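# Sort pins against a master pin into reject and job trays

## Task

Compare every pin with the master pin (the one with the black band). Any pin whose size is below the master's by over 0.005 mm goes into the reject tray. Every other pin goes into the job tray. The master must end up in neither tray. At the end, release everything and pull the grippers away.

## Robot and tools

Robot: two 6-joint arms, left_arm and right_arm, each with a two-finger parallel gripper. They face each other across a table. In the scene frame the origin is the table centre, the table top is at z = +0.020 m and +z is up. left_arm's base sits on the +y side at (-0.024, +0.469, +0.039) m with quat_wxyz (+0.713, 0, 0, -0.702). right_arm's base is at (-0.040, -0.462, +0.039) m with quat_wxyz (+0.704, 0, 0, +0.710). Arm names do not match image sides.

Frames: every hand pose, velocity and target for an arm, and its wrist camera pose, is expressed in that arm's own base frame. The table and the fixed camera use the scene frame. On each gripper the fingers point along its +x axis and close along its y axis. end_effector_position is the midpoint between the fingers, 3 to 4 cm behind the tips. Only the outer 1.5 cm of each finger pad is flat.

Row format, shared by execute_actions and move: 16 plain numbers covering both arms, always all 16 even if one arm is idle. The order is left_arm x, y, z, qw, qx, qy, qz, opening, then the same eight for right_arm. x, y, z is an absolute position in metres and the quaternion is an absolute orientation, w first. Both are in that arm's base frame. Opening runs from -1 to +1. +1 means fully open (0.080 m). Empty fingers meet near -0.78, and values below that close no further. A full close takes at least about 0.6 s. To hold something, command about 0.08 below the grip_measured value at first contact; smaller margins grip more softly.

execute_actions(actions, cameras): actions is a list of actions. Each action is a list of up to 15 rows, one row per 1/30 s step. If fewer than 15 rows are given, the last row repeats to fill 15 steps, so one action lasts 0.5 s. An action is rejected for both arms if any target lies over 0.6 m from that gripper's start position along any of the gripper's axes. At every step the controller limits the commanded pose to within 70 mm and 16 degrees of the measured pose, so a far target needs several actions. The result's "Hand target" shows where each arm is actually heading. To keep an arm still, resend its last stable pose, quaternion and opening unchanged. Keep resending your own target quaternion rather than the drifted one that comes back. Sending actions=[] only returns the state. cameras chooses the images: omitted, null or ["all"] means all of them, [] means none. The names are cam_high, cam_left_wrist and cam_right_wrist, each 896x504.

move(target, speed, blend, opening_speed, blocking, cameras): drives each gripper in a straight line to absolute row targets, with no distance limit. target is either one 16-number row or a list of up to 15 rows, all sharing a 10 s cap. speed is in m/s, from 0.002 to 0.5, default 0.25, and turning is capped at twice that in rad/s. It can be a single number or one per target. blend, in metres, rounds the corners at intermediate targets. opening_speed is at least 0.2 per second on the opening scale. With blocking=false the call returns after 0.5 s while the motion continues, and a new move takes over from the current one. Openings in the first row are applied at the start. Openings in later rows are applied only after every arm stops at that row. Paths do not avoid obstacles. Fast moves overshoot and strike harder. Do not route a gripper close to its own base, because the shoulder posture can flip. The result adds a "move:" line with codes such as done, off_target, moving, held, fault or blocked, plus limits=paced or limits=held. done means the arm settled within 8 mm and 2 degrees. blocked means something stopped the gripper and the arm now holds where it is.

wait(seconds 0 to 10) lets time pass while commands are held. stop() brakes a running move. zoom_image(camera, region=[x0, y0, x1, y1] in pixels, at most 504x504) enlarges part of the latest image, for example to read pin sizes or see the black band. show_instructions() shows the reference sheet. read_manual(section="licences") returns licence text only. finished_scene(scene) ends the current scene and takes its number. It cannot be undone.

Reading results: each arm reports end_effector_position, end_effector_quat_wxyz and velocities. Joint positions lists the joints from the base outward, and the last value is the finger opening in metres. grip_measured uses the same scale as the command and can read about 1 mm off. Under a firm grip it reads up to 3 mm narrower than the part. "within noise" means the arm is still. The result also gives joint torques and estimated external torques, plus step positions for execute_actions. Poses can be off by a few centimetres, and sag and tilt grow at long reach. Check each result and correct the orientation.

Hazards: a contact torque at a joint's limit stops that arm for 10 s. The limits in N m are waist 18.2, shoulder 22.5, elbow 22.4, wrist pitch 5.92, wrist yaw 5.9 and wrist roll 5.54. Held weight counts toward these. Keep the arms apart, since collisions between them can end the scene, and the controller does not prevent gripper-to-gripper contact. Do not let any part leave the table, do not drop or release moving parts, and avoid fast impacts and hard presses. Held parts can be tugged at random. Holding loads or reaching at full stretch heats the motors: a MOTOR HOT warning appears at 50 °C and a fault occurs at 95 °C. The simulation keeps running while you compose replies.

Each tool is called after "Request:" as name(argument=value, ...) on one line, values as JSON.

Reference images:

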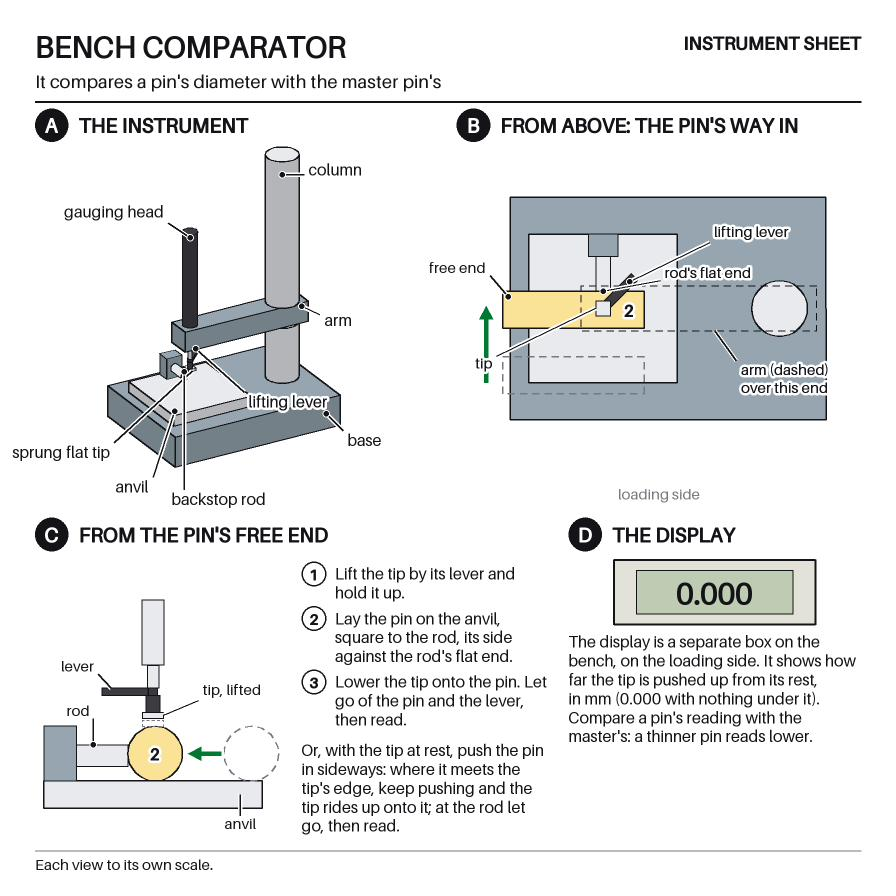

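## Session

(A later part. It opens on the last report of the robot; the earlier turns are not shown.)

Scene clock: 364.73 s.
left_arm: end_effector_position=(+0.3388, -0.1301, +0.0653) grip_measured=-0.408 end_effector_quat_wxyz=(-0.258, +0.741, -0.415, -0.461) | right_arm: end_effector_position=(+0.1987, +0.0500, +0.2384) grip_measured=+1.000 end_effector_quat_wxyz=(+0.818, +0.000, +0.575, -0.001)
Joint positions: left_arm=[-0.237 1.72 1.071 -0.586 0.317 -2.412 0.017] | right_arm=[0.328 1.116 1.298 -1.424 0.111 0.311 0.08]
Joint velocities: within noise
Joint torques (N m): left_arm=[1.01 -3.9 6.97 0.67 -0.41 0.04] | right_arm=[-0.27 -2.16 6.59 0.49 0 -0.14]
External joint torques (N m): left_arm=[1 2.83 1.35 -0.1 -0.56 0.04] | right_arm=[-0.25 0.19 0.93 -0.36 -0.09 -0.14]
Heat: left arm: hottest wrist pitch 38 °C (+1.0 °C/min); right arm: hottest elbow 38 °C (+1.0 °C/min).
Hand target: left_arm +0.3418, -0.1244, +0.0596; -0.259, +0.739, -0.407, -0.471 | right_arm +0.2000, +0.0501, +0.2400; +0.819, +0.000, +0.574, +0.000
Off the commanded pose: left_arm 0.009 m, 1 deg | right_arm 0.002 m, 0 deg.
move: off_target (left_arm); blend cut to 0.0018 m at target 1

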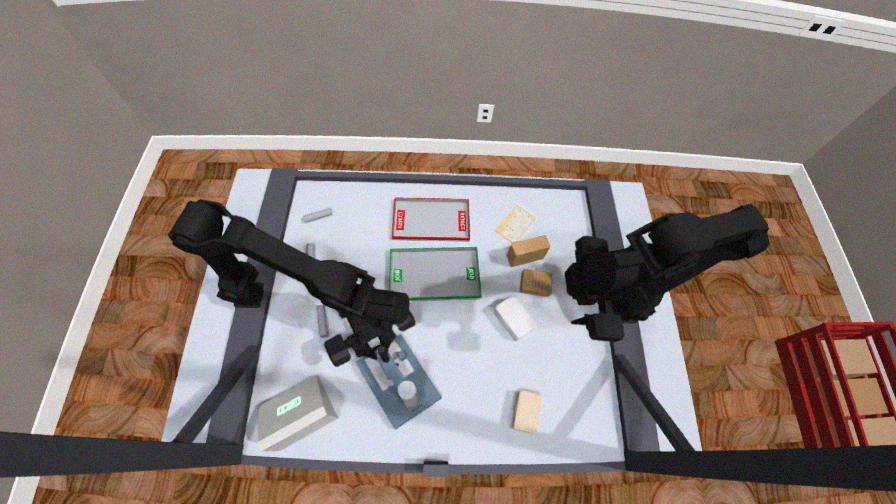

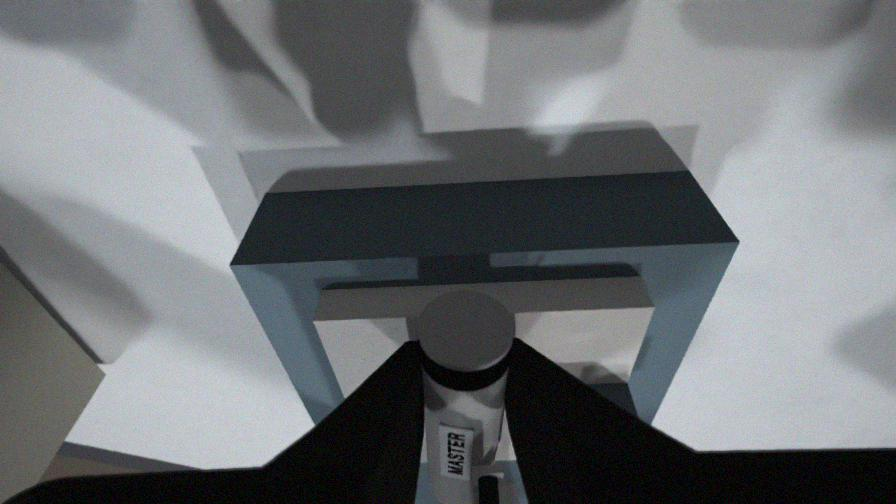

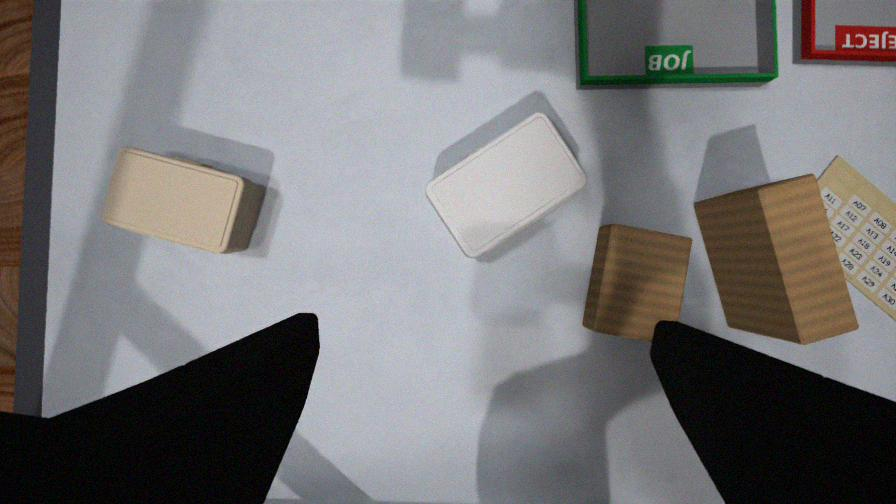

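Request:
move(target=[[0.350, -0.1193, 0.0595, 0.2593,-0.7387,0.4069,0.4706, -0.5, 0.20, 0.05, 0.24, 0.819, 0, 0.574, 0, 1.0]], speed=0.05, cameras=["cam_left_wrist"])

Request:
zoom_image(camera="cam_left_wrist", region=[320, 200, 620, 504])

Scene clock: 375.03 s.
left_arm: end_effector_position=(+0.3441, -0.1270, +0.0652) grip_measured=-0.408 end_effector_quat_wxyz=(-0.257, +0.738, -0.419, -0.462) | right_arm: end_effector_position=(+0.1987, +0.0500, +0.2384) grip_measured=+1.000 end_effector_quat_wxyz=(+0.818, +0.000, +0.575, -0.001)
Joint positions: left_arm=[-0.22 1.742 1.098 -0.604 0.33 -2.389 0.017] | right_arm=[0.328 1.116 1.298 -1.424 0.111 0.311 0.08]
Joint velocities: within noise
Joint torques (N m): left_arm=[1.39 -3.75 7.45 1.02 -0.62 0] | right_arm=[-0.28 -2.11 6.62 0.48 0 -0.16]
External joint torques (N m): left_arm=[1.39 3.09 1.86 0.28 -0.79 0] | right_arm=[-0.27 0.25 0.93 -0.38 -0.08 -0.16]
Heat: left arm: hottest wrist pitch 37 °C (+0.0 °C/min); right arm: hottest elbow 38 °C (+1.0 °C/min).
Hand target: left_arm +0.3496, -0.1193, +0.0596; -0.259, +0.739, -0.407, -0.471 | right_arm +0.2000, +0.0501, +0.2400; +0.819, +0.000, +0.574, +0.000
Off the commanded pose: left_arm 0.011 m, 2 deg | right_arm 0.002 m, 0 deg.
move: off_target (left_arm)
Images, in order (width x height): cam_left_wrist 896x504.

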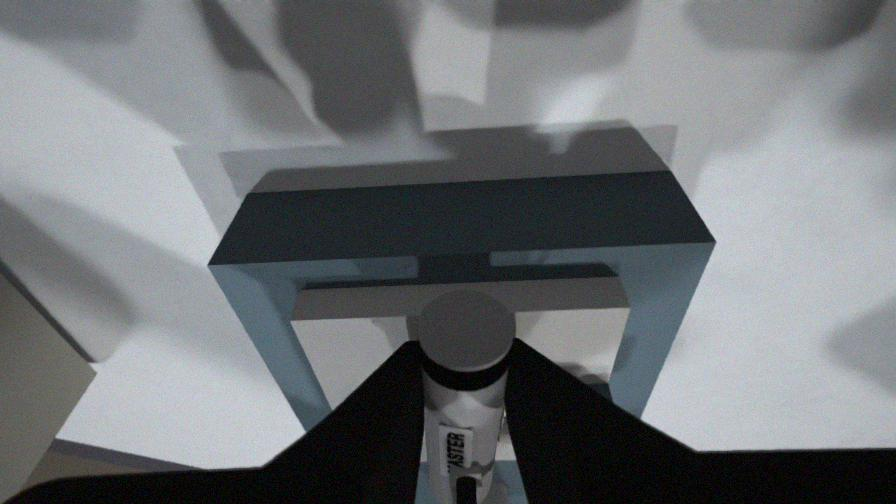

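Scaled by 1.658 from the camera's 896x504 image, which has a finer 1280x720 frame.

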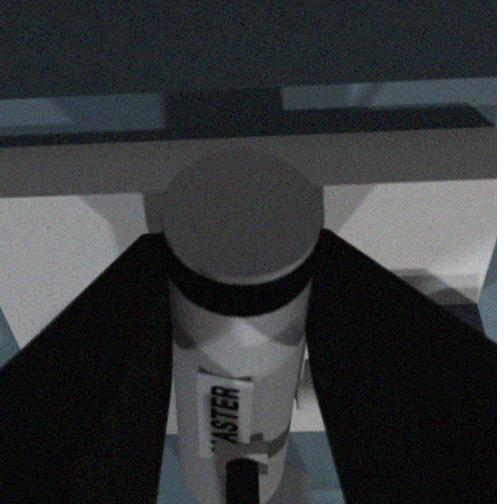

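Request:
move(target=[[0.3455, -0.1125, 0.0595, 0.2593,-0.7387,0.4069,0.4706, -0.5, 0.20, 0.05, 0.24, 0.819, 0, 0.574, 0, 1.0],[0.3430, -0.1165, 0.0615, 0.2593,-0.7387,0.4069,0.4706, -0.5, 0.20, 0.05, 0.24, 0.819, 0, 0.574, 0, 1.0]], speed=0.04, cameras=["cam_left_wrist"])

Request:
zoom_image(camera="cam_left_wrist", region=[320, 200, 620, 504])

Scene clock: 411.50 s.
left_arm: end_effector_position=(+0.3443, -0.1263, +0.0656) grip_measured=-0.408 end_effector_quat_wxyz=(-0.257, +0.738, -0.424, -0.459) | right_arm: end_effector_position=(+0.1987, +0.0500, +0.2384) grip_measured=+1.000 end_effector_quat_wxyz=(+0.818, +0.000, +0.575, -0.001)
Joint positions: left_arm=[-0.214 1.742 1.098 -0.605 0.34 -2.377 0.017] | right_arm=[0.328 1.116 1.298 -1.424 0.111 0.311 0.08]
Joint velocities: within noise
Joint torques (N m): left_arm=[1.21 -6.94 4.37 0.75 -0.92 -0.26] | right_arm=[-0.3 -2.17 6.61 0.49 -0.01 -0.15]
External joint torques (N m): left_arm=[1.29 -0.1 -1.21 0 -1.1 -0.26] | right_arm=[-0.3 0.16 0.9 -0.39 -0.09 -0.15]
Heat: left arm: hottest wrist pitch 38 °C (+1.0 °C/min); right arm: hottest elbow 38 °C (+0.0 °C/min).
Hand target: left_arm +0.3428, -0.1167, +0.0615; -0.259, +0.739, -0.407, -0.471 | right_arm +0.2000, +0.0501, +0.2400; +0.819, +0.000, +0.574, +0.000
Off the commanded pose: left_arm 0.011 m, 2 deg | right_arm 0.002 m, 0 deg.
move: off_target (left_arm)
Images, in order (width x height): cam_left_wrist 896x504.

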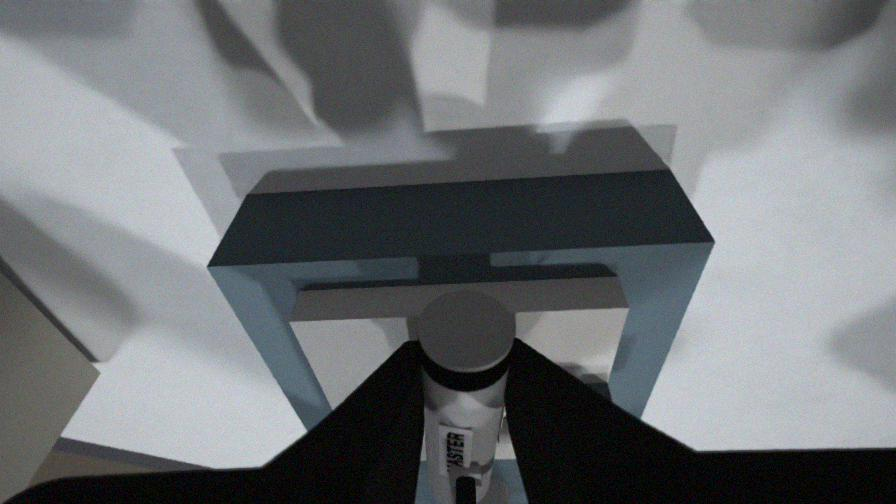

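Scaled by 1.658 from the camera's 896x504 image, which has a finer 1280x720 frame.

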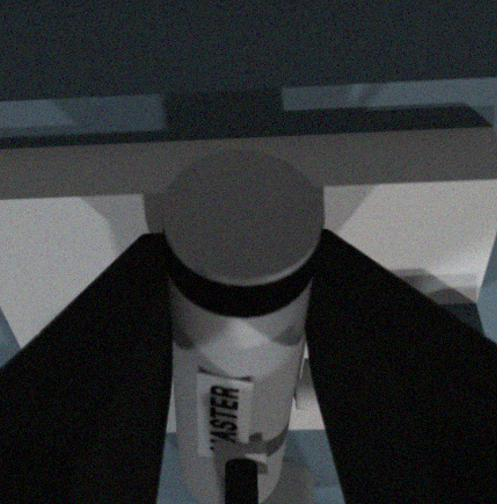

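Request:
move(target=[[0.325, -0.1335, 0.0625, 0.2593,-0.7387,0.4069,0.4706, -0.5, 0.20, 0.05, 0.24, 0.819, 0, 0.574, 0, 1.0],[0.314, -0.134, 0.0625, 0.2593,-0.7387,0.4069,0.4706, -0.5, 0.20, 0.05, 0.24, 0.819, 0, 0.574, 0, 1.0],[0.3455, -0.1125, 0.0600, 0.2593,-0.7387,0.4069,0.4706, -0.5, 0.20, 0.05, 0.24, 0.819, 0, 0.574, 0, 1.0],[0.3430, -0.1165, 0.0615, 0.2593,-0.7387,0.4069,0.4706, -0.5, 0.20, 0.05, 0.24, 0.819, 0, 0.574, 0, 1.0]], speed=[0.08,0.08,0.06,0.04], cameras=["cam_left_wrist"])

Request:
zoom_image(camera="cam_left_wrist", region=[320, 200, 620, 504])

Scene clock: 429.73 s.
left_arm: end_effector_position=(+0.3394, -0.1194, +0.0653) grip_measured=-0.408 end_effector_quat_wxyz=(-0.257, +0.739, -0.416, -0.463) | right_arm: end_effector_position=(+0.1987, +0.0500, +0.2384) grip_measured=+1.000 end_effector_quat_wxyz=(+0.818, +0.000, +0.575, -0.001)
Joint positions: left_arm=[-0.203 1.719 1.072 -0.605 0.329 -2.377 0.017] | right_arm=[0.328 1.116 1.298 -1.424 0.111 0.311 0.08]
Joint velocities: within noise
Joint torques (N m): left_arm=[0.26 -4.25 7.37 0.81 -0.54 -0.27] | right_arm=[-0.32 -2.16 6.65 0.48 0.01 -0.14]
External joint torques (N m): left_arm=[0.27 2.52 1.67 0.03 -0.7 -0.27] | right_arm=[-0.32 0.15 0.95 -0.4 -0.07 -0.14]
Heat: left arm: hottest wrist pitch 37 °C (+0.0 °C/min); right arm: hottest elbow 38 °C (+0.0 °C/min).
Hand target: left_arm +0.3429, -0.1164, +0.0615; -0.259, +0.739, -0.407, -0.471 | right_arm +0.2000, +0.0501, +0.2400; +0.819, +0.000, +0.574, +0.000
Off the commanded pose: left_arm 0.006 m, 1 deg | right_arm 0.002 m, 0 deg.
move: done
Images, in order (width x height): cam_left_wrist 896x504.

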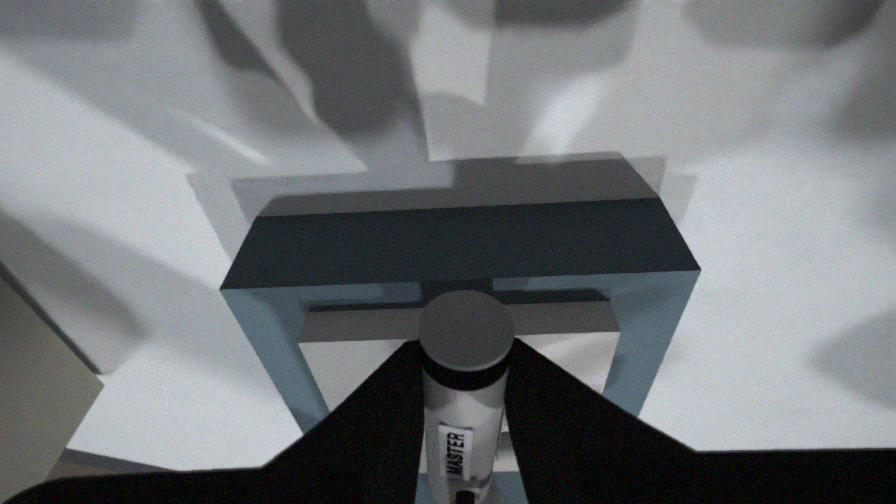

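Scaled by 1.658 from the camera's 896x504 image, which has a finer 1280x720 frame.

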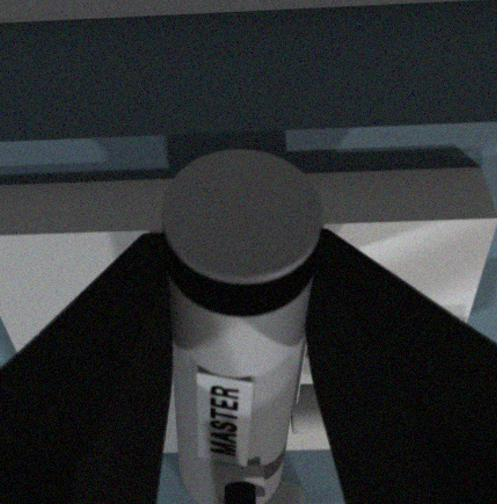

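Request:
move(target=[[0.3425, -0.1170, 0.0610, 0.2593,-0.7387,0.4069,0.4706, 0.15, 0.20, 0.05, 0.24, 0.819, 0, 0.574, 0, 1.0],[0.330, -0.103, 0.100, 0.2593,-0.7387,0.4069,0.4706, 0.15, 0.20, 0.05, 0.24, 0.819, 0, 0.574, 0, 1.0],[0.225, -0.150, 0.160, 0.2767, -0.7230, 0.4343, 0.4606, 0.3, 0.20, 0.05, 0.24, 0.819, 0, 0.574, 0, 1.0]], blend=[0,0.01,0], speed=[0.1,0.12,0.3], opening_speed=0.7, cameras=["cam_high","cam_left_wrist"])

Scene clock: 448.53 s.
left_arm: end_effector_position=(+0.2278, -0.1509, +0.1611) grip_measured=+0.297 end_effector_quat_wxyz=(-0.276, +0.724, -0.435, -0.459) | right_arm: end_effector_position=(+0.1987, +0.0500, +0.2384) grip_measured=+1.000 end_effector_quat_wxyz=(+0.818, +0.000, +0.575, -0.001)
Joint positions: left_arm=[-0.445 1.275 1.053 -0.987 0.256 -2.552 0.048] | right_arm=[0.328 1.116 1.298 -1.424 0.111 0.311 0.08]
Joint velocities: within noise
Joint torques (N m): left_arm=[-0.32 -4.64 5.66 0.68 -0.03 -0.12] | right_arm=[-0.33 -2.14 6.61 0.47 0 -0.13]
External joint torques (N m): left_arm=[-0.32 -0.75 -0.43 -0.13 -0.15 -0.11] | right_arm=[-0.31 0.27 0.9 -0.38 -0.09 -0.13]
Heat: left arm: hottest wrist pitch 37 °C (+0.0 °C/min); right arm: hottest elbow 39 °C (+1.0 °C/min).
Hand target: left_arm +0.2250, -0.1500, +0.1599; -0.277, +0.723, -0.434, -0.461 | right_arm +0.2000, +0.0501, +0.2400; +0.819, +0.000, +0.574, +0.000
Off the commanded pose: left_arm 0.003 m, 0 deg | right_arm 0.002 m, 0 deg.
move: done
Images, in order (width x height): cam_high 896x504, cam_left_wrist 896x504.

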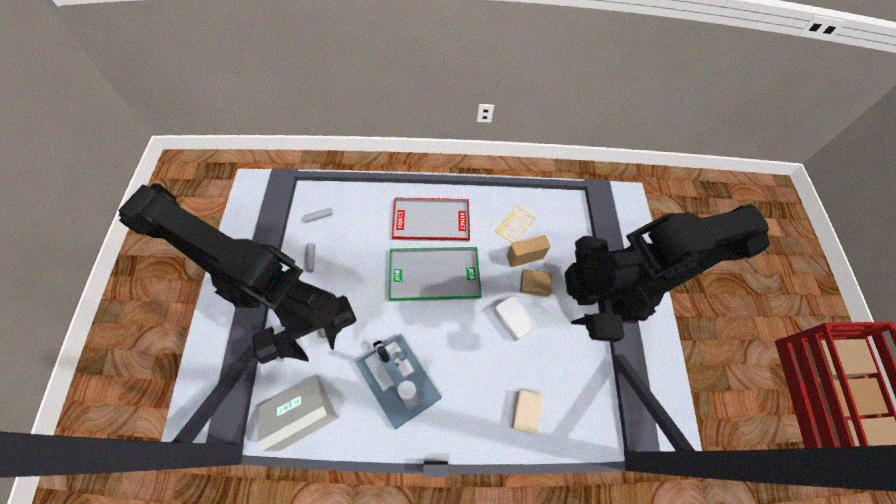

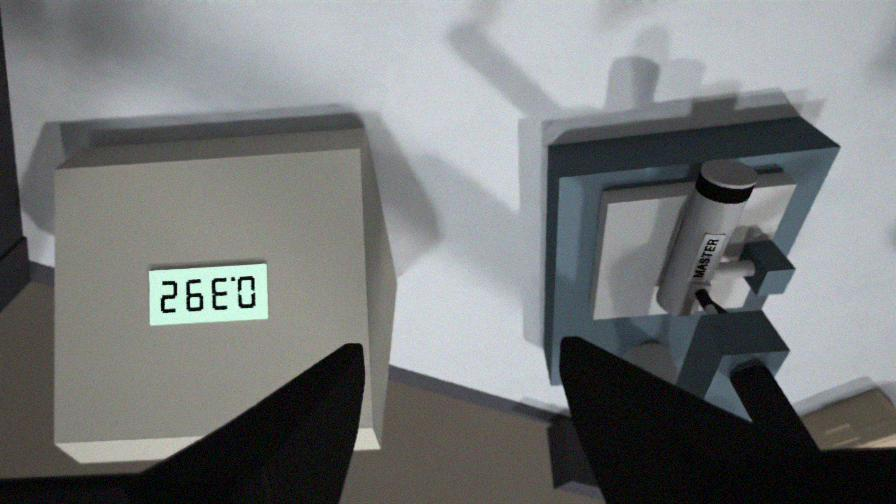

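Request:
zoom_image(camera="cam_left_wrist", region=[130, 250, 290, 340])

Request:
zoom_image(camera="cam_left_wrist", region=[560, 140, 860, 380])

Scaled by 3.150 from the camera's 896x504 image, which has a finer 1280x720 frame.

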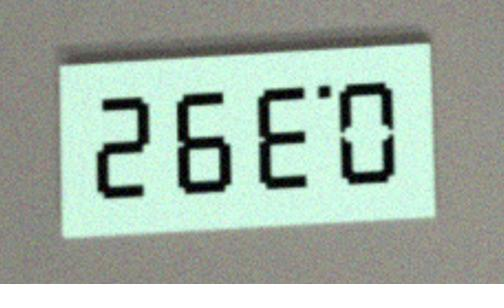

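Scaled by 1.680 from the camera's 896x504 image, which has a finer 1280x720 frame.

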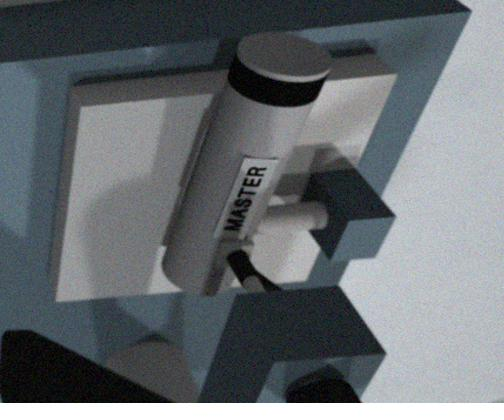

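Request:
move(target=[[0.3275, -0.105, 0.100, 0.2593,-0.7387,0.4069,0.4706, 0.3, 0.20, 0.05, 0.24, 0.819, 0, 0.574, 0, 1.0],[0.3388, -0.119, 0.0605, 0.2593,-0.7387,0.4069,0.4706, 0.3, 0.20, 0.05, 0.24, 0.819, 0, 0.574, 0, 1.0]], blend=[0.005,0], speed=[0.3,0.12], cameras=["cam_left_wrist"])

Scene clock: 471.40 s.
left_arm: end_effector_position=(+0.3421, -0.1190, +0.0674) grip_measured=+0.298 end_effector_quat_wxyz=(-0.261, +0.744, -0.406, -0.462) | right_arm: end_effector_position=(+0.1987, +0.0500, +0.2384) grip_measured=+1.000 end_effector_quat_wxyz=(+0.818, +0.000, +0.575, -0.001)
Joint positions: left_arm=[-0.208 1.714 1.074 -0.597 0.31 -2.392 0.048] | right_arm=[0.328 1.116 1.298 -1.424 0.111 0.311 0.08]
Joint velocities: within noise
Joint torques (N m): left_arm=[-0.29 -4.99 5 0.9 0.02 -0.12] | right_arm=[-0.31 -2.16 6.59 0.47 -0.01 -0.15]
External joint torques (N m): left_arm=[-0.29 1.77 -0.69 0.12 -0.13 -0.12] | right_arm=[-0.3 0.25 0.85 -0.4 -0.09 -0.15]
Heat: left arm: hottest wrist pitch 36 °C (-2.0 °C/min); right arm: hottest elbow 39 °C (+1.0 °C/min).
Hand target: left_arm +0.3387, -0.1190, +0.0607; -0.259, +0.739, -0.407, -0.471 | right_arm +0.2000, +0.0501, +0.2400; +0.819, +0.000, +0.574, +0.000
Off the commanded pose: left_arm 0.008 m, 1 deg | right_arm 0.002 m, 0 deg.
move: done
Images, in order (width x height): cam_left_wrist 896x504.

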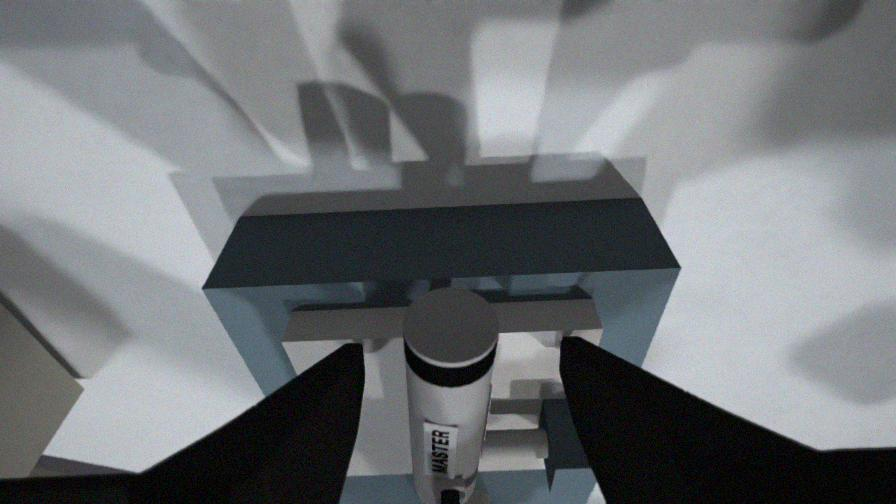

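Request:
move(target=[[0.3375, -0.1195, 0.0600, 0.2593,-0.7387,0.4069,0.4706, -0.5, 0.20, 0.05, 0.24, 0.819, 0, 0.574, 0, 1.0],[0.307, -0.140, 0.0640, 0.2593,-0.7387,0.4069,0.4706, -0.5, 0.20, 0.05, 0.24, 0.819, 0, 0.574, 0, 1.0],[0.298, -0.13, 0.130, 0.2593,-0.7387,0.4069,0.4706, -0.5, 0.20, 0.05, 0.24, 0.819, 0, 0.574, 0, 1.0],[0.26, 0.05, 0.15, 0.2376,-0.7564,0.3730,0.4819, -0.5, 0.20, 0.05, 0.24, 0.819, 0, 0.574, 0, 1.0],[0.2467, 0.26, 0.07, 0.2396,-0.7574,0.3762,0.4825, -0.5, 0.20, 0.05, 0.24, 0.819, 0, 0.574, 0, 1.0]], blend=[0,0.006,0.03,0.05,0], speed=[0.1,0.08,0.2,0.4,0.4], cameras=["cam_left_wrist"])

Scene clock: 493.87 s.
left_arm: end_effector_position=(+0.2437, +0.2577, +0.0687) grip_measured=-0.403 end_effector_quat_wxyz=(-0.236, +0.754, -0.375, -0.484) | right_arm: end_effector_position=(+0.1987, +0.0500, +0.2384) grip_measured=+1.000 end_effector_quat_wxyz=(+0.818, +0.000, +0.575, -0.001)
Joint positions: left_arm=[0.982 2.036 1.526 -1.216 0.406 -1.211 0.017] | right_arm=[0.328 1.116 1.298 -1.424 0.111 0.311 0.08]
Joint velocities: within noise
Joint torques (N m): left_arm=[-0.16 -6.8 7.81 -0.28 0.36 0.06] | right_arm=[-0.3 -2.17 6.57 0.48 -0.01 -0.15]
External joint torques (N m): left_arm=[-0.16 1.68 2.7 -0.32 0.15 0.06] | right_arm=[-0.31 0.19 0.87 -0.38 -0.09 -0.15]
Heat: left arm: hottest wrist pitch 37 °C (+0.0 °C/min); right arm: hottest elbow 39 °C (+1.0 °C/min).
Hand target: left_arm +0.2467, +0.2600, +0.0700; -0.239, +0.755, -0.375, -0.481 | right_arm +0.2000, +0.0501, +0.2400; +0.819, +0.000, +0.574, +0.000
Off the commanded pose: left_arm 0.004 m, 0 deg | right_arm 0.002 m, 0 deg.
move: done
Images, in order (width x height): cam_left_wrist 896x504.

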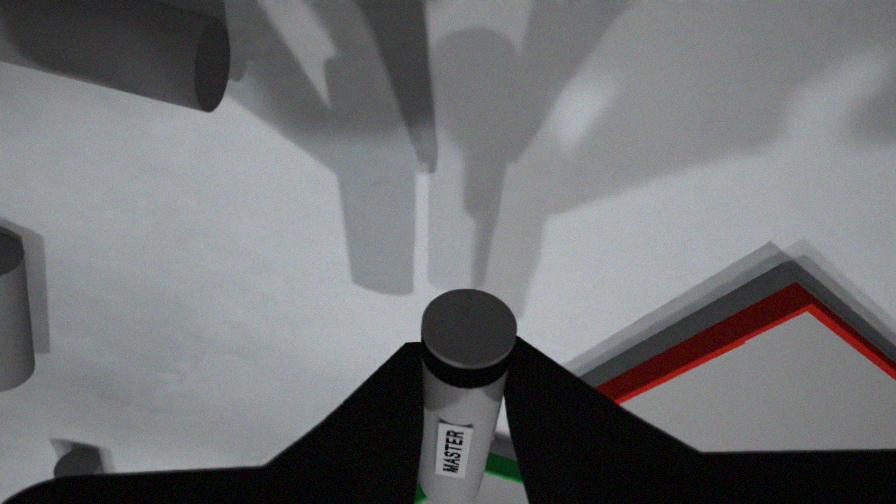

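Request:
move(target=[[0.2434, 0.2675, 0.0225, 0.2396,-0.7574,0.3762,0.4825, -0.5, 0.20, 0.05, 0.24, 0.819, 0, 0.574, 0, 1.0]], speed=0.12, cameras=["cam_left_wrist"])

Scene clock: 544.30 s.
left_arm: end_effector_position=(+0.2452, +0.2695, +0.0266) grip_measured=-0.403 end_effector_quat_wxyz=(-0.245, +0.755, -0.371, -0.482) | right_arm: end_effector_position=(+0.1987, +0.0500, +0.2384) grip_measured=+1.000 end_effector_quat_wxyz=(+0.818, +0.000, +0.575, -0.001)
Joint positions: left_arm=[0.996 2.116 1.473 -1.071 0.405 -1.191 0.017] | right_arm=[0.328 1.116 1.298 -1.424 0.111 0.311 0.08]
Joint velocities: within noise
Joint torques (N m): left_arm=[0.22 -7.17 4.56 0.02 0.27 0.05] | right_arm=[-0.37 -2.22 6.63 0.47 0 -0.13]
External joint torques (N m): left_arm=[0.22 1.71 -0.44 -0.07 0.07 0.05] | right_arm=[-0.37 0.16 0.93 -0.39 -0.08 -0.13]
Heat: left arm: hottest shoulder 37 °C (+5.1 °C/min); right arm: hottest elbow 39 °C (+0.0 °C/min).
Hand target: left_arm +0.2434, +0.2676, +0.0226; -0.239, +0.755, -0.375, -0.481 | right_arm +0.2000, +0.0501, +0.2400; +0.819, +0.000, +0.574, +0.000
Off the commanded pose: left_arm 0.005 m, 1 deg | right_arm 0.002 m, 0 deg.
move: done
Images, in order (width x height): cam_left_wrist 896x504.

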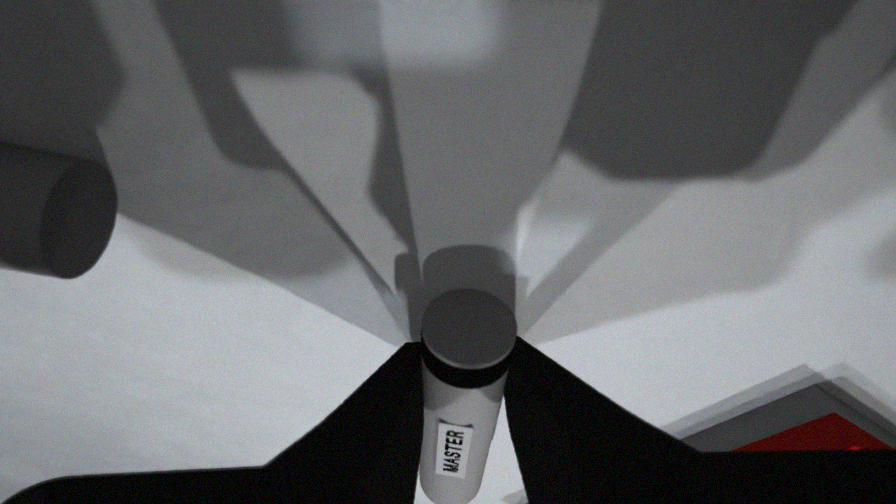

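Request:
move(target=[[0.2434, 0.2665, 0.0205, 0.2396,-0.7574,0.3762,0.4825, 0.1, 0.20, 0.05, 0.24, 0.819, 0, 0.574, 0, 1.0],[0.232, 0.282, 0.065, 0.2396,-0.7574,0.3762,0.4825, 0.1, 0.20, 0.05, 0.24, 0.819, 0, 0.574, 0, 1.0],[0.17, 0.20, 0.12, 0.3525,-0.6365,0.5533,0.4055, 0.5, 0.20, 0.05, 0.24, 0.819, 0, 0.574, 0, 1.0],[0.139, 0.158, 0.085, 0.3525,-0.6365,0.5533,0.4055, 0.5, 0.20, 0.05, 0.24, 0.819, 0, 0.574, 0, 1.0]], blend=[0,0.02,0.03,0], speed=[0.05,0.12,0.35,0.3], opening_speed=0.7, cameras=["cam_left_wrist","cam_high"])

Scene clock: 561.30 s.
left_arm: end_effector_position=(+0.1413, +0.1597, +0.0850) grip_measured=+0.498 end_effector_quat_wxyz=(-0.352, +0.637, -0.554, -0.405) | right_arm: end_effector_position=(+0.1987, +0.0500, +0.2384) grip_measured=+1.000 end_effector_quat_wxyz=(+0.818, +0.000, +0.575, -0.001)
Joint positions: left_arm=[1.035 1.662 1.092 -1.352 0.269 -0.627 0.057] | right_arm=[0.328 1.116 1.298 -1.424 0.111 0.311 0.08]
Joint velocities: within noise
Joint torques (N m): left_arm=[0.23 -6.21 3.91 -0.22 -0.02 0.07] | right_arm=[-0.26 -2.13 6.65 0.47 0 -0.14]
External joint torques (N m): left_arm=[0.22 -0.78 -0.85 0.04 -0.14 0.07] | right_arm=[-0.24 0.19 0.96 -0.4 -0.08 -0.14]
Heat: left arm: hottest shoulder 37 °C (+3.0 °C/min); right arm: hottest elbow 39 °C (+0.0 °C/min).
Hand target: left_arm +0.1390, +0.1581, +0.0850; -0.352, +0.637, -0.553, -0.406 | right_arm +0.2000, +0.0501, +0.2400; +0.819, +0.000, +0.574, +0.000
Off the commanded pose: left_arm 0.003 m, 0 deg | right_arm 0.002 m, 0 deg.
move: done; blend cut to 0 m at target 3
Images, in order (width x height): cam_high 896x504, cam_left_wrist 896x504.

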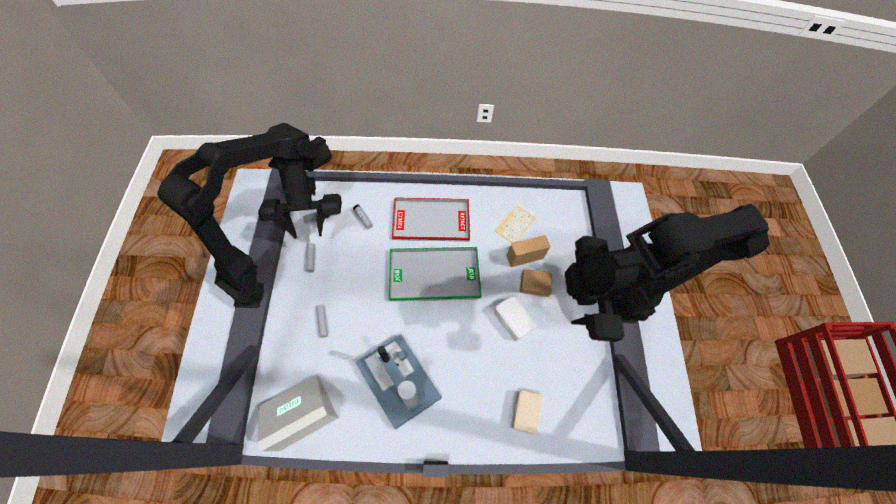

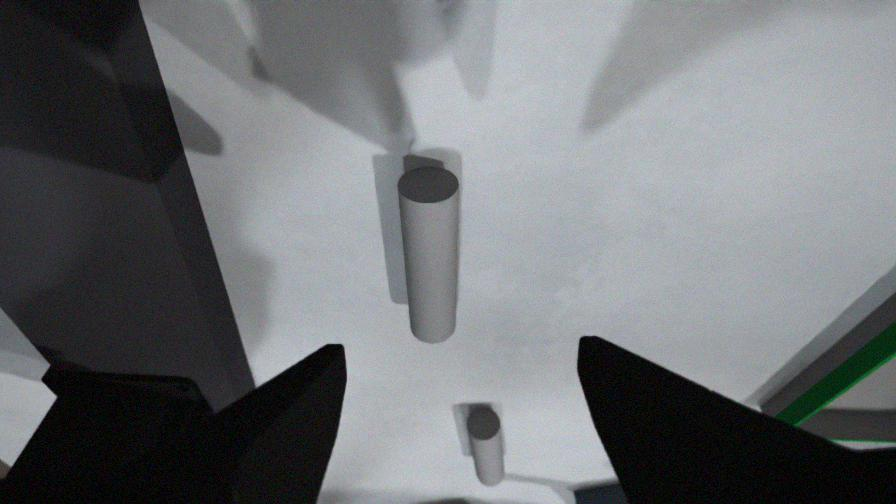

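Request:
move(target=[[0.134, 0.1525, 0.0220, 0.3602,-0.6295,0.5654,0.4013, 0.5, 0.20, 0.05, 0.24, 0.819, 0, 0.574, 0, 1.0]], speed=0.12, cameras=["cam_left_wrist"])

Scene clock: 584.50 s.
left_arm: end_effector_position=(+0.1368, +0.1554, +0.0255) grip_measured=+0.498 end_effector_quat_wxyz=(-0.366, +0.627, -0.558, -0.401) | right_arm: end_effector_position=(+0.1987, +0.0500, +0.2384) grip_measured=+1.000 end_effector_quat_wxyz=(+0.818, +0.000, +0.575, -0.001)
Joint positions: left_arm=[1.035 1.734 0.918 -1.094 0.258 -0.596 0.057] | right_arm=[0.328 1.116 1.298 -1.424 0.111 0.311 0.08]
Joint velocities: within noise
Joint torques (N m): left_arm=[0.22 -3.97 3.36 -0.19 -0.04 0.06] | right_arm=[-0.36 -2.16 6.64 0.49 0 -0.15]
External joint torques (N m): left_arm=[0.21 1.45 -0.83 0.06 -0.16 0.06] | right_arm=[-0.36 0.24 0.92 -0.38 -0.08 -0.15]
Heat: left arm: hottest shoulder 35 °C (-1.0 °C/min); right arm: hottest elbow 39 °C (+0.0 °C/min).
Hand target: left_arm +0.1340, +0.1525, +0.0221; -0.359, +0.627, -0.564, -0.400 | right_arm +0.2000, +0.0501, +0.2400; +0.819, +0.000, +0.574, +0.000
Off the commanded pose: left_arm 0.005 m, 1 deg | right_arm 0.002 m, 0 deg.
move: done
Images, in order (width x height): cam_left_wrist 896x504.

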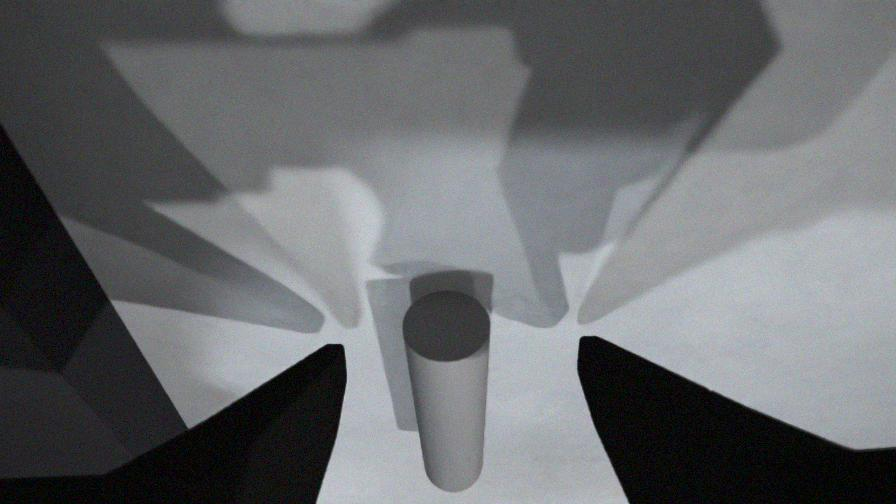

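Request:
move(target=[[0.1323, 0.1430, 0.0165, 0.3602,-0.6295,0.5654,0.4013, 0.5, 0.20, 0.05, 0.24, 0.819, 0, 0.574, 0, 1.0]], speed=0.1, cameras=["cam_left_wrist"])

Scene clock: 611.10 s.
left_arm: end_effector_position=(+0.1332, +0.1469, +0.0177) grip_measured=+0.498 end_effector_quat_wxyz=(-0.361, +0.628, -0.561, -0.401) | right_arm: end_effector_position=(+0.1987, +0.0500, +0.2384) grip_measured=+1.000 end_effector_quat_wxyz=(+0.818, +0.000, +0.575, -0.001)
Joint positions: left_arm=[1.03 1.731 0.873 -1.063 0.259 -0.604 0.057] | right_arm=[0.328 1.116 1.298 -1.424 0.111 0.311 0.08]
Joint velocities: within noise
Joint torques (N m): left_arm=[-0.47 -5.34 2.85 -0.03 0.13 -0.13] | right_arm=[-0.29 -2.16 6.61 0.47 0.01 -0.13]
External joint torques (N m): left_arm=[-0.45 -0.09 -1.2 0.24 0.01 -0.13] | right_arm=[-0.29 0.22 0.91 -0.39 -0.07 -0.14]
Heat: left arm: hottest wrist pitch 35 °C (+0.0 °C/min); right arm: hottest elbow 39 °C (+0.0 °C/min).
Hand target: left_arm +0.1322, +0.1430, +0.0165; -0.359, +0.628, -0.564, -0.400 | right_arm +0.2000, +0.0501, +0.2400; +0.819, +0.000, +0.574, +0.000
Off the commanded pose: left_arm 0.004 m, 0 deg | right_arm 0.002 m, 0 deg.
move: done
Images, in order (width x height): cam_left_wrist 896x504.

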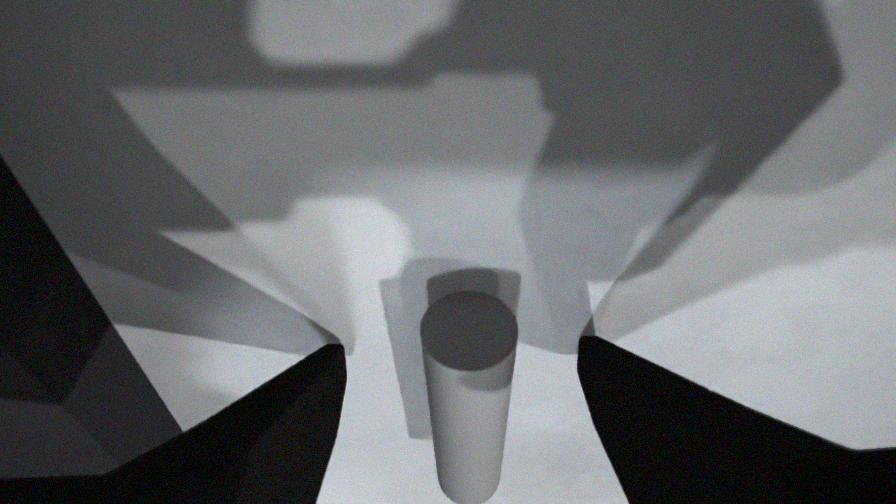

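Request:
move(target=[[0.1323, 0.1430, 0.0165, 0.3602,-0.6295,0.5654,0.4013, -0.5, 0.20, 0.05, 0.24, 0.819, 0, 0.574, 0, 1.0],[0.138, 0.143, 0.10, 0.3602,-0.6295,0.5654,0.4013, -0.5, 0.20, 0.05, 0.24, 0.819, 0, 0.574, 0, 1.0],[0.25, 0.01, 0.15, 0.31,-0.69,0.484,0.439, -0.5, 0.20, 0.05, 0.24, 0.819, 0, 0.574, 0, 1.0],[0.311, -0.137, 0.090, 0.2593,-0.7387,0.4069,0.4706, -0.5, 0.20, 0.05, 0.24, 0.819, 0, 0.574, 0, 1.0]], blend=[0,0.03,0.05,0], speed=[0.1,0.2,0.4,0.35], opening_speed=1.5, cameras=["cam_left_wrist"])

Scene clock: 640.60 s.
left_arm: end_effector_position=(+0.3090, -0.1353, +0.0897) grip_measured=-0.403 end_effector_quat_wxyz=(-0.259, +0.738, -0.407, -0.472) | right_arm: end_effector_position=(+0.1987, +0.0500, +0.2384) grip_measured=+1.000 end_effector_quat_wxyz=(+0.818, +0.000, +0.575, -0.001)
Joint positions: left_arm=[-0.289 1.59 1.039 -0.686 0.281 -2.472 0.017] | right_arm=[0.328 1.116 1.298 -1.424 0.111 0.311 0.08]
Joint velocities: within noise
Joint torques (N m): left_arm=[-0.26 -4.84 7.17 1.06 0.12 -0.11] | right_arm=[-0.28 -2.16 6.62 0.48 0.01 -0.13]
External joint torques (N m): left_arm=[-0.26 1.09 1.36 0.29 -0.02 -0.11] | right_arm=[-0.27 0.16 0.88 -0.42 -0.07 -0.14]
Heat: left arm: hottest wrist pitch 35 °C (+0.0 °C/min); right arm: hottest elbow 40 °C (+1.0 °C/min).
Hand target: left_arm +0.3110, -0.1370, +0.0901; -0.259, +0.739, -0.407, -0.471 | right_arm +0.2000, +0.0501, +0.2400; +0.819, +0.000, +0.574, +0.000
Off the commanded pose: left_arm 0.003 m, 0 deg | right_arm 0.002 m, 0 deg.
move: done
Images, in order (width x height): cam_left_wrist 896x504.

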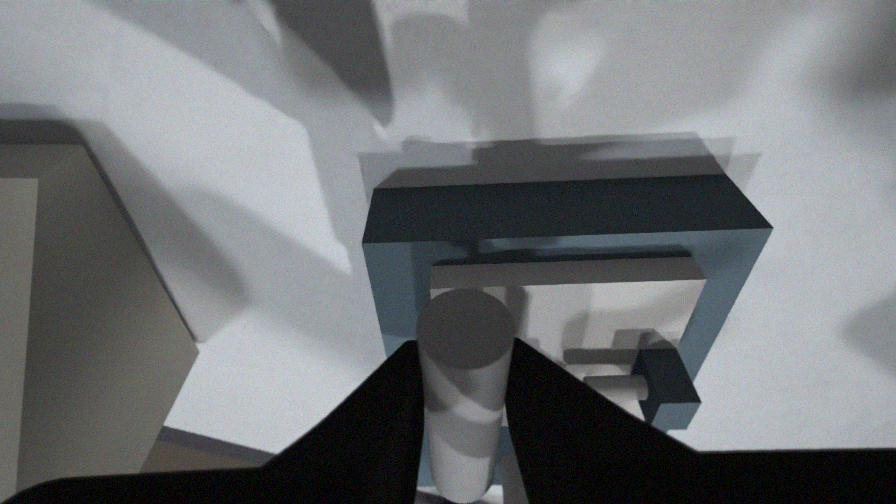

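Request:
move(target=[[0.3135, -0.1355, 0.069, 0.2593,-0.7387,0.4069,0.4706, -0.5, 0.20, 0.05, 0.24, 0.819, 0, 0.574, 0, 1.0],[0.3145, -0.1335, 0.0595, 0.2593,-0.7387,0.4069,0.4706, -0.5, 0.20, 0.05, 0.24, 0.819, 0, 0.574, 0, 1.0],[0.3455, -0.1125, 0.0598, 0.2593,-0.7387,0.4069,0.4706, -0.5, 0.20, 0.05, 0.24, 0.819, 0, 0.574, 0, 1.0],[0.3430, -0.1165, 0.0615, 0.2593,-0.7387,0.4069,0.4706, -0.5, 0.20, 0.05, 0.24, 0.819, 0, 0.574, 0, 1.0]], blend=[0.003,0.002,0,0], speed=[0.15,0.06,0.06,0.05], cameras=["cam_left_wrist"])

Request:
move(target=[[0.3425, -0.1170, 0.0610, 0.2593,-0.7387,0.4069,0.4706, 0.15, 0.20, 0.05, 0.24, 0.819, 0, 0.574, 0, 1.0],[0.330, -0.103, 0.100, 0.2593,-0.7387,0.4069,0.4706, 0.15, 0.20, 0.05, 0.24, 0.819, 0, 0.574, 0, 1.0],[0.240, -0.140, 0.155, 0.2767, -0.7230, 0.4343, 0.4606, 0.3, 0.20, 0.05, 0.24, 0.819, 0, 0.574, 0, 1.0]], blend=[0,0.01,0], speed=[0.1,0.12,0.3], opening_speed=0.7, cameras=["cam_left_wrist"])

Scene clock: 657.40 s.
left_arm: end_effector_position=(+0.3393, -0.1199, +0.0649) grip_measured=-0.403 end_effector_quat_wxyz=(-0.257, +0.739, -0.416, -0.463) | right_arm: end_effector_position=(+0.1987, +0.0500, +0.2384) grip_measured=+1.000 end_effector_quat_wxyz=(+0.818, +0.000, +0.575, -0.001)
Joint positions: left_arm=[-0.204 1.72 1.071 -0.603 0.329 -2.378 0.017] | right_arm=[0.328 1.116 1.298 -1.424 0.111 0.311 0.08]
Joint velocities: within noise
Joint torques (N m): left_arm=[0.39 -4.32 7.53 0.69 -0.58 -0.24] | right_arm=[-0.29 -2.17 6.61 0.47 -0.01 -0.16]
External joint torques (N m): left_arm=[0.44 2.4 1.88 -0.08 -0.75 -0.24] | right_arm=[-0.29 0.27 0.87 -0.39 -0.09 -0.16]
Heat: left arm: hottest wrist pitch 36 °C (+1.0 °C/min); right arm: hottest elbow 40 °C (+1.0 °C/min).
Hand target: left_arm +0.3429, -0.1164, +0.0615; -0.259, +0.739, -0.407, -0.471 | right_arm +0.2000, +0.0501, +0.2400; +0.819, +0.000, +0.574, +0.000
Off the commanded pose: left_arm 0.006 m, 1 deg | right_arm 0.002 m, 0 deg.
move: done
Images, in order (width x height): cam_left_wrist 896x504.

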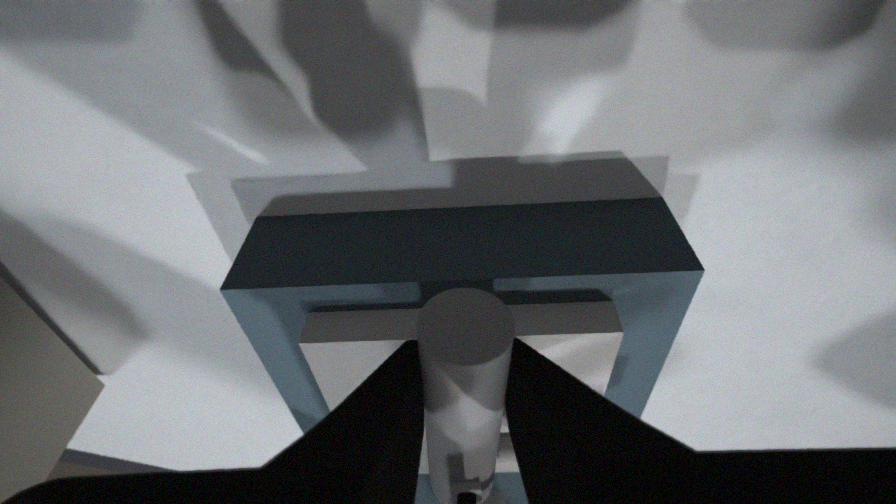

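Scene clock: 660.60 s.
left_arm: end_effector_position=(+0.2434, -0.1409, +0.1567) grip_measured=+0.297 end_effector_quat_wxyz=(-0.276, +0.724, -0.435, -0.458) | right_arm: end_effector_position=(+0.1987, +0.0500, +0.2384) grip_measured=+1.000 end_effector_quat_wxyz=(+0.818, +0.000, +0.575, -0.001)
Joint positions: left_arm=[-0.377 1.318 1.067 -0.974 0.279 -2.485 0.048] | right_arm=[0.328 1.116 1.298 -1.424 0.111 0.311 0.08]
Joint velocities: within noise
Joint torques (N m): left_arm=[-0.3 -4.97 5.29 0.65 0.01 -0.11] | right_arm=[-0.28 -2.18 6.61 0.47 0 -0.15]
External joint torques (N m): left_arm=[-0.3 -0.8 -0.74 -0.13 -0.13 -0.11] | right_arm=[-0.28 0.17 0.89 -0.41 -0.09 -0.15]
Heat: left arm: hottest wrist pitch 36 °C (+1.0 °C/min); right arm: hottest elbow 40 °C (+1.0 °C/min).
Hand target: left_arm +0.2400, -0.1400, +0.1549; -0.277, +0.723, -0.434, -0.461 | right_arm +0.2000, +0.0501, +0.2400; +0.819, +0.000, +0.574, +0.000
Off the commanded pose: left_arm 0.004 m, 0 deg | right_arm 0.002 m, 0 deg.
move: done
Images, in order (width x height): cam_left_wrist 896x504.

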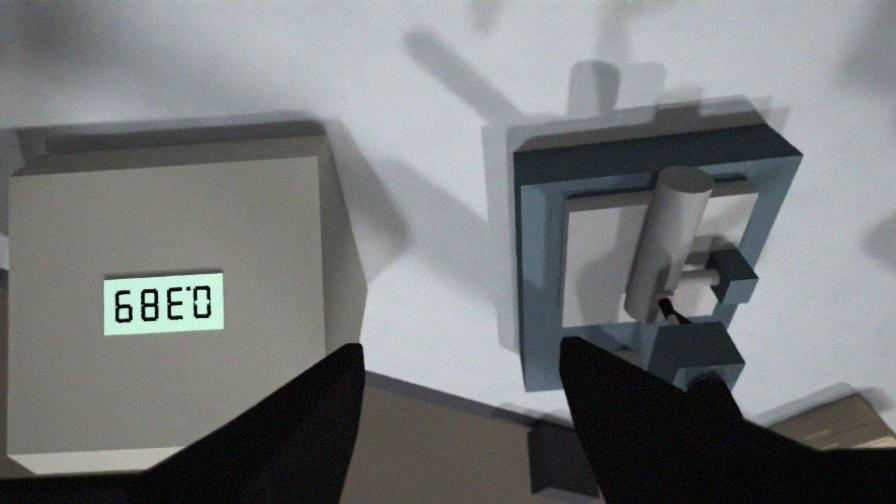

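Request:
zoom_image(camera="cam_left_wrist", region=[90, 260, 250, 350])

Scaled by 3.150 from the camera's 896x504 image, which has a finer 1280x720 frame.

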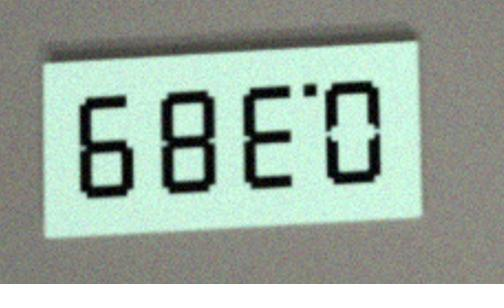

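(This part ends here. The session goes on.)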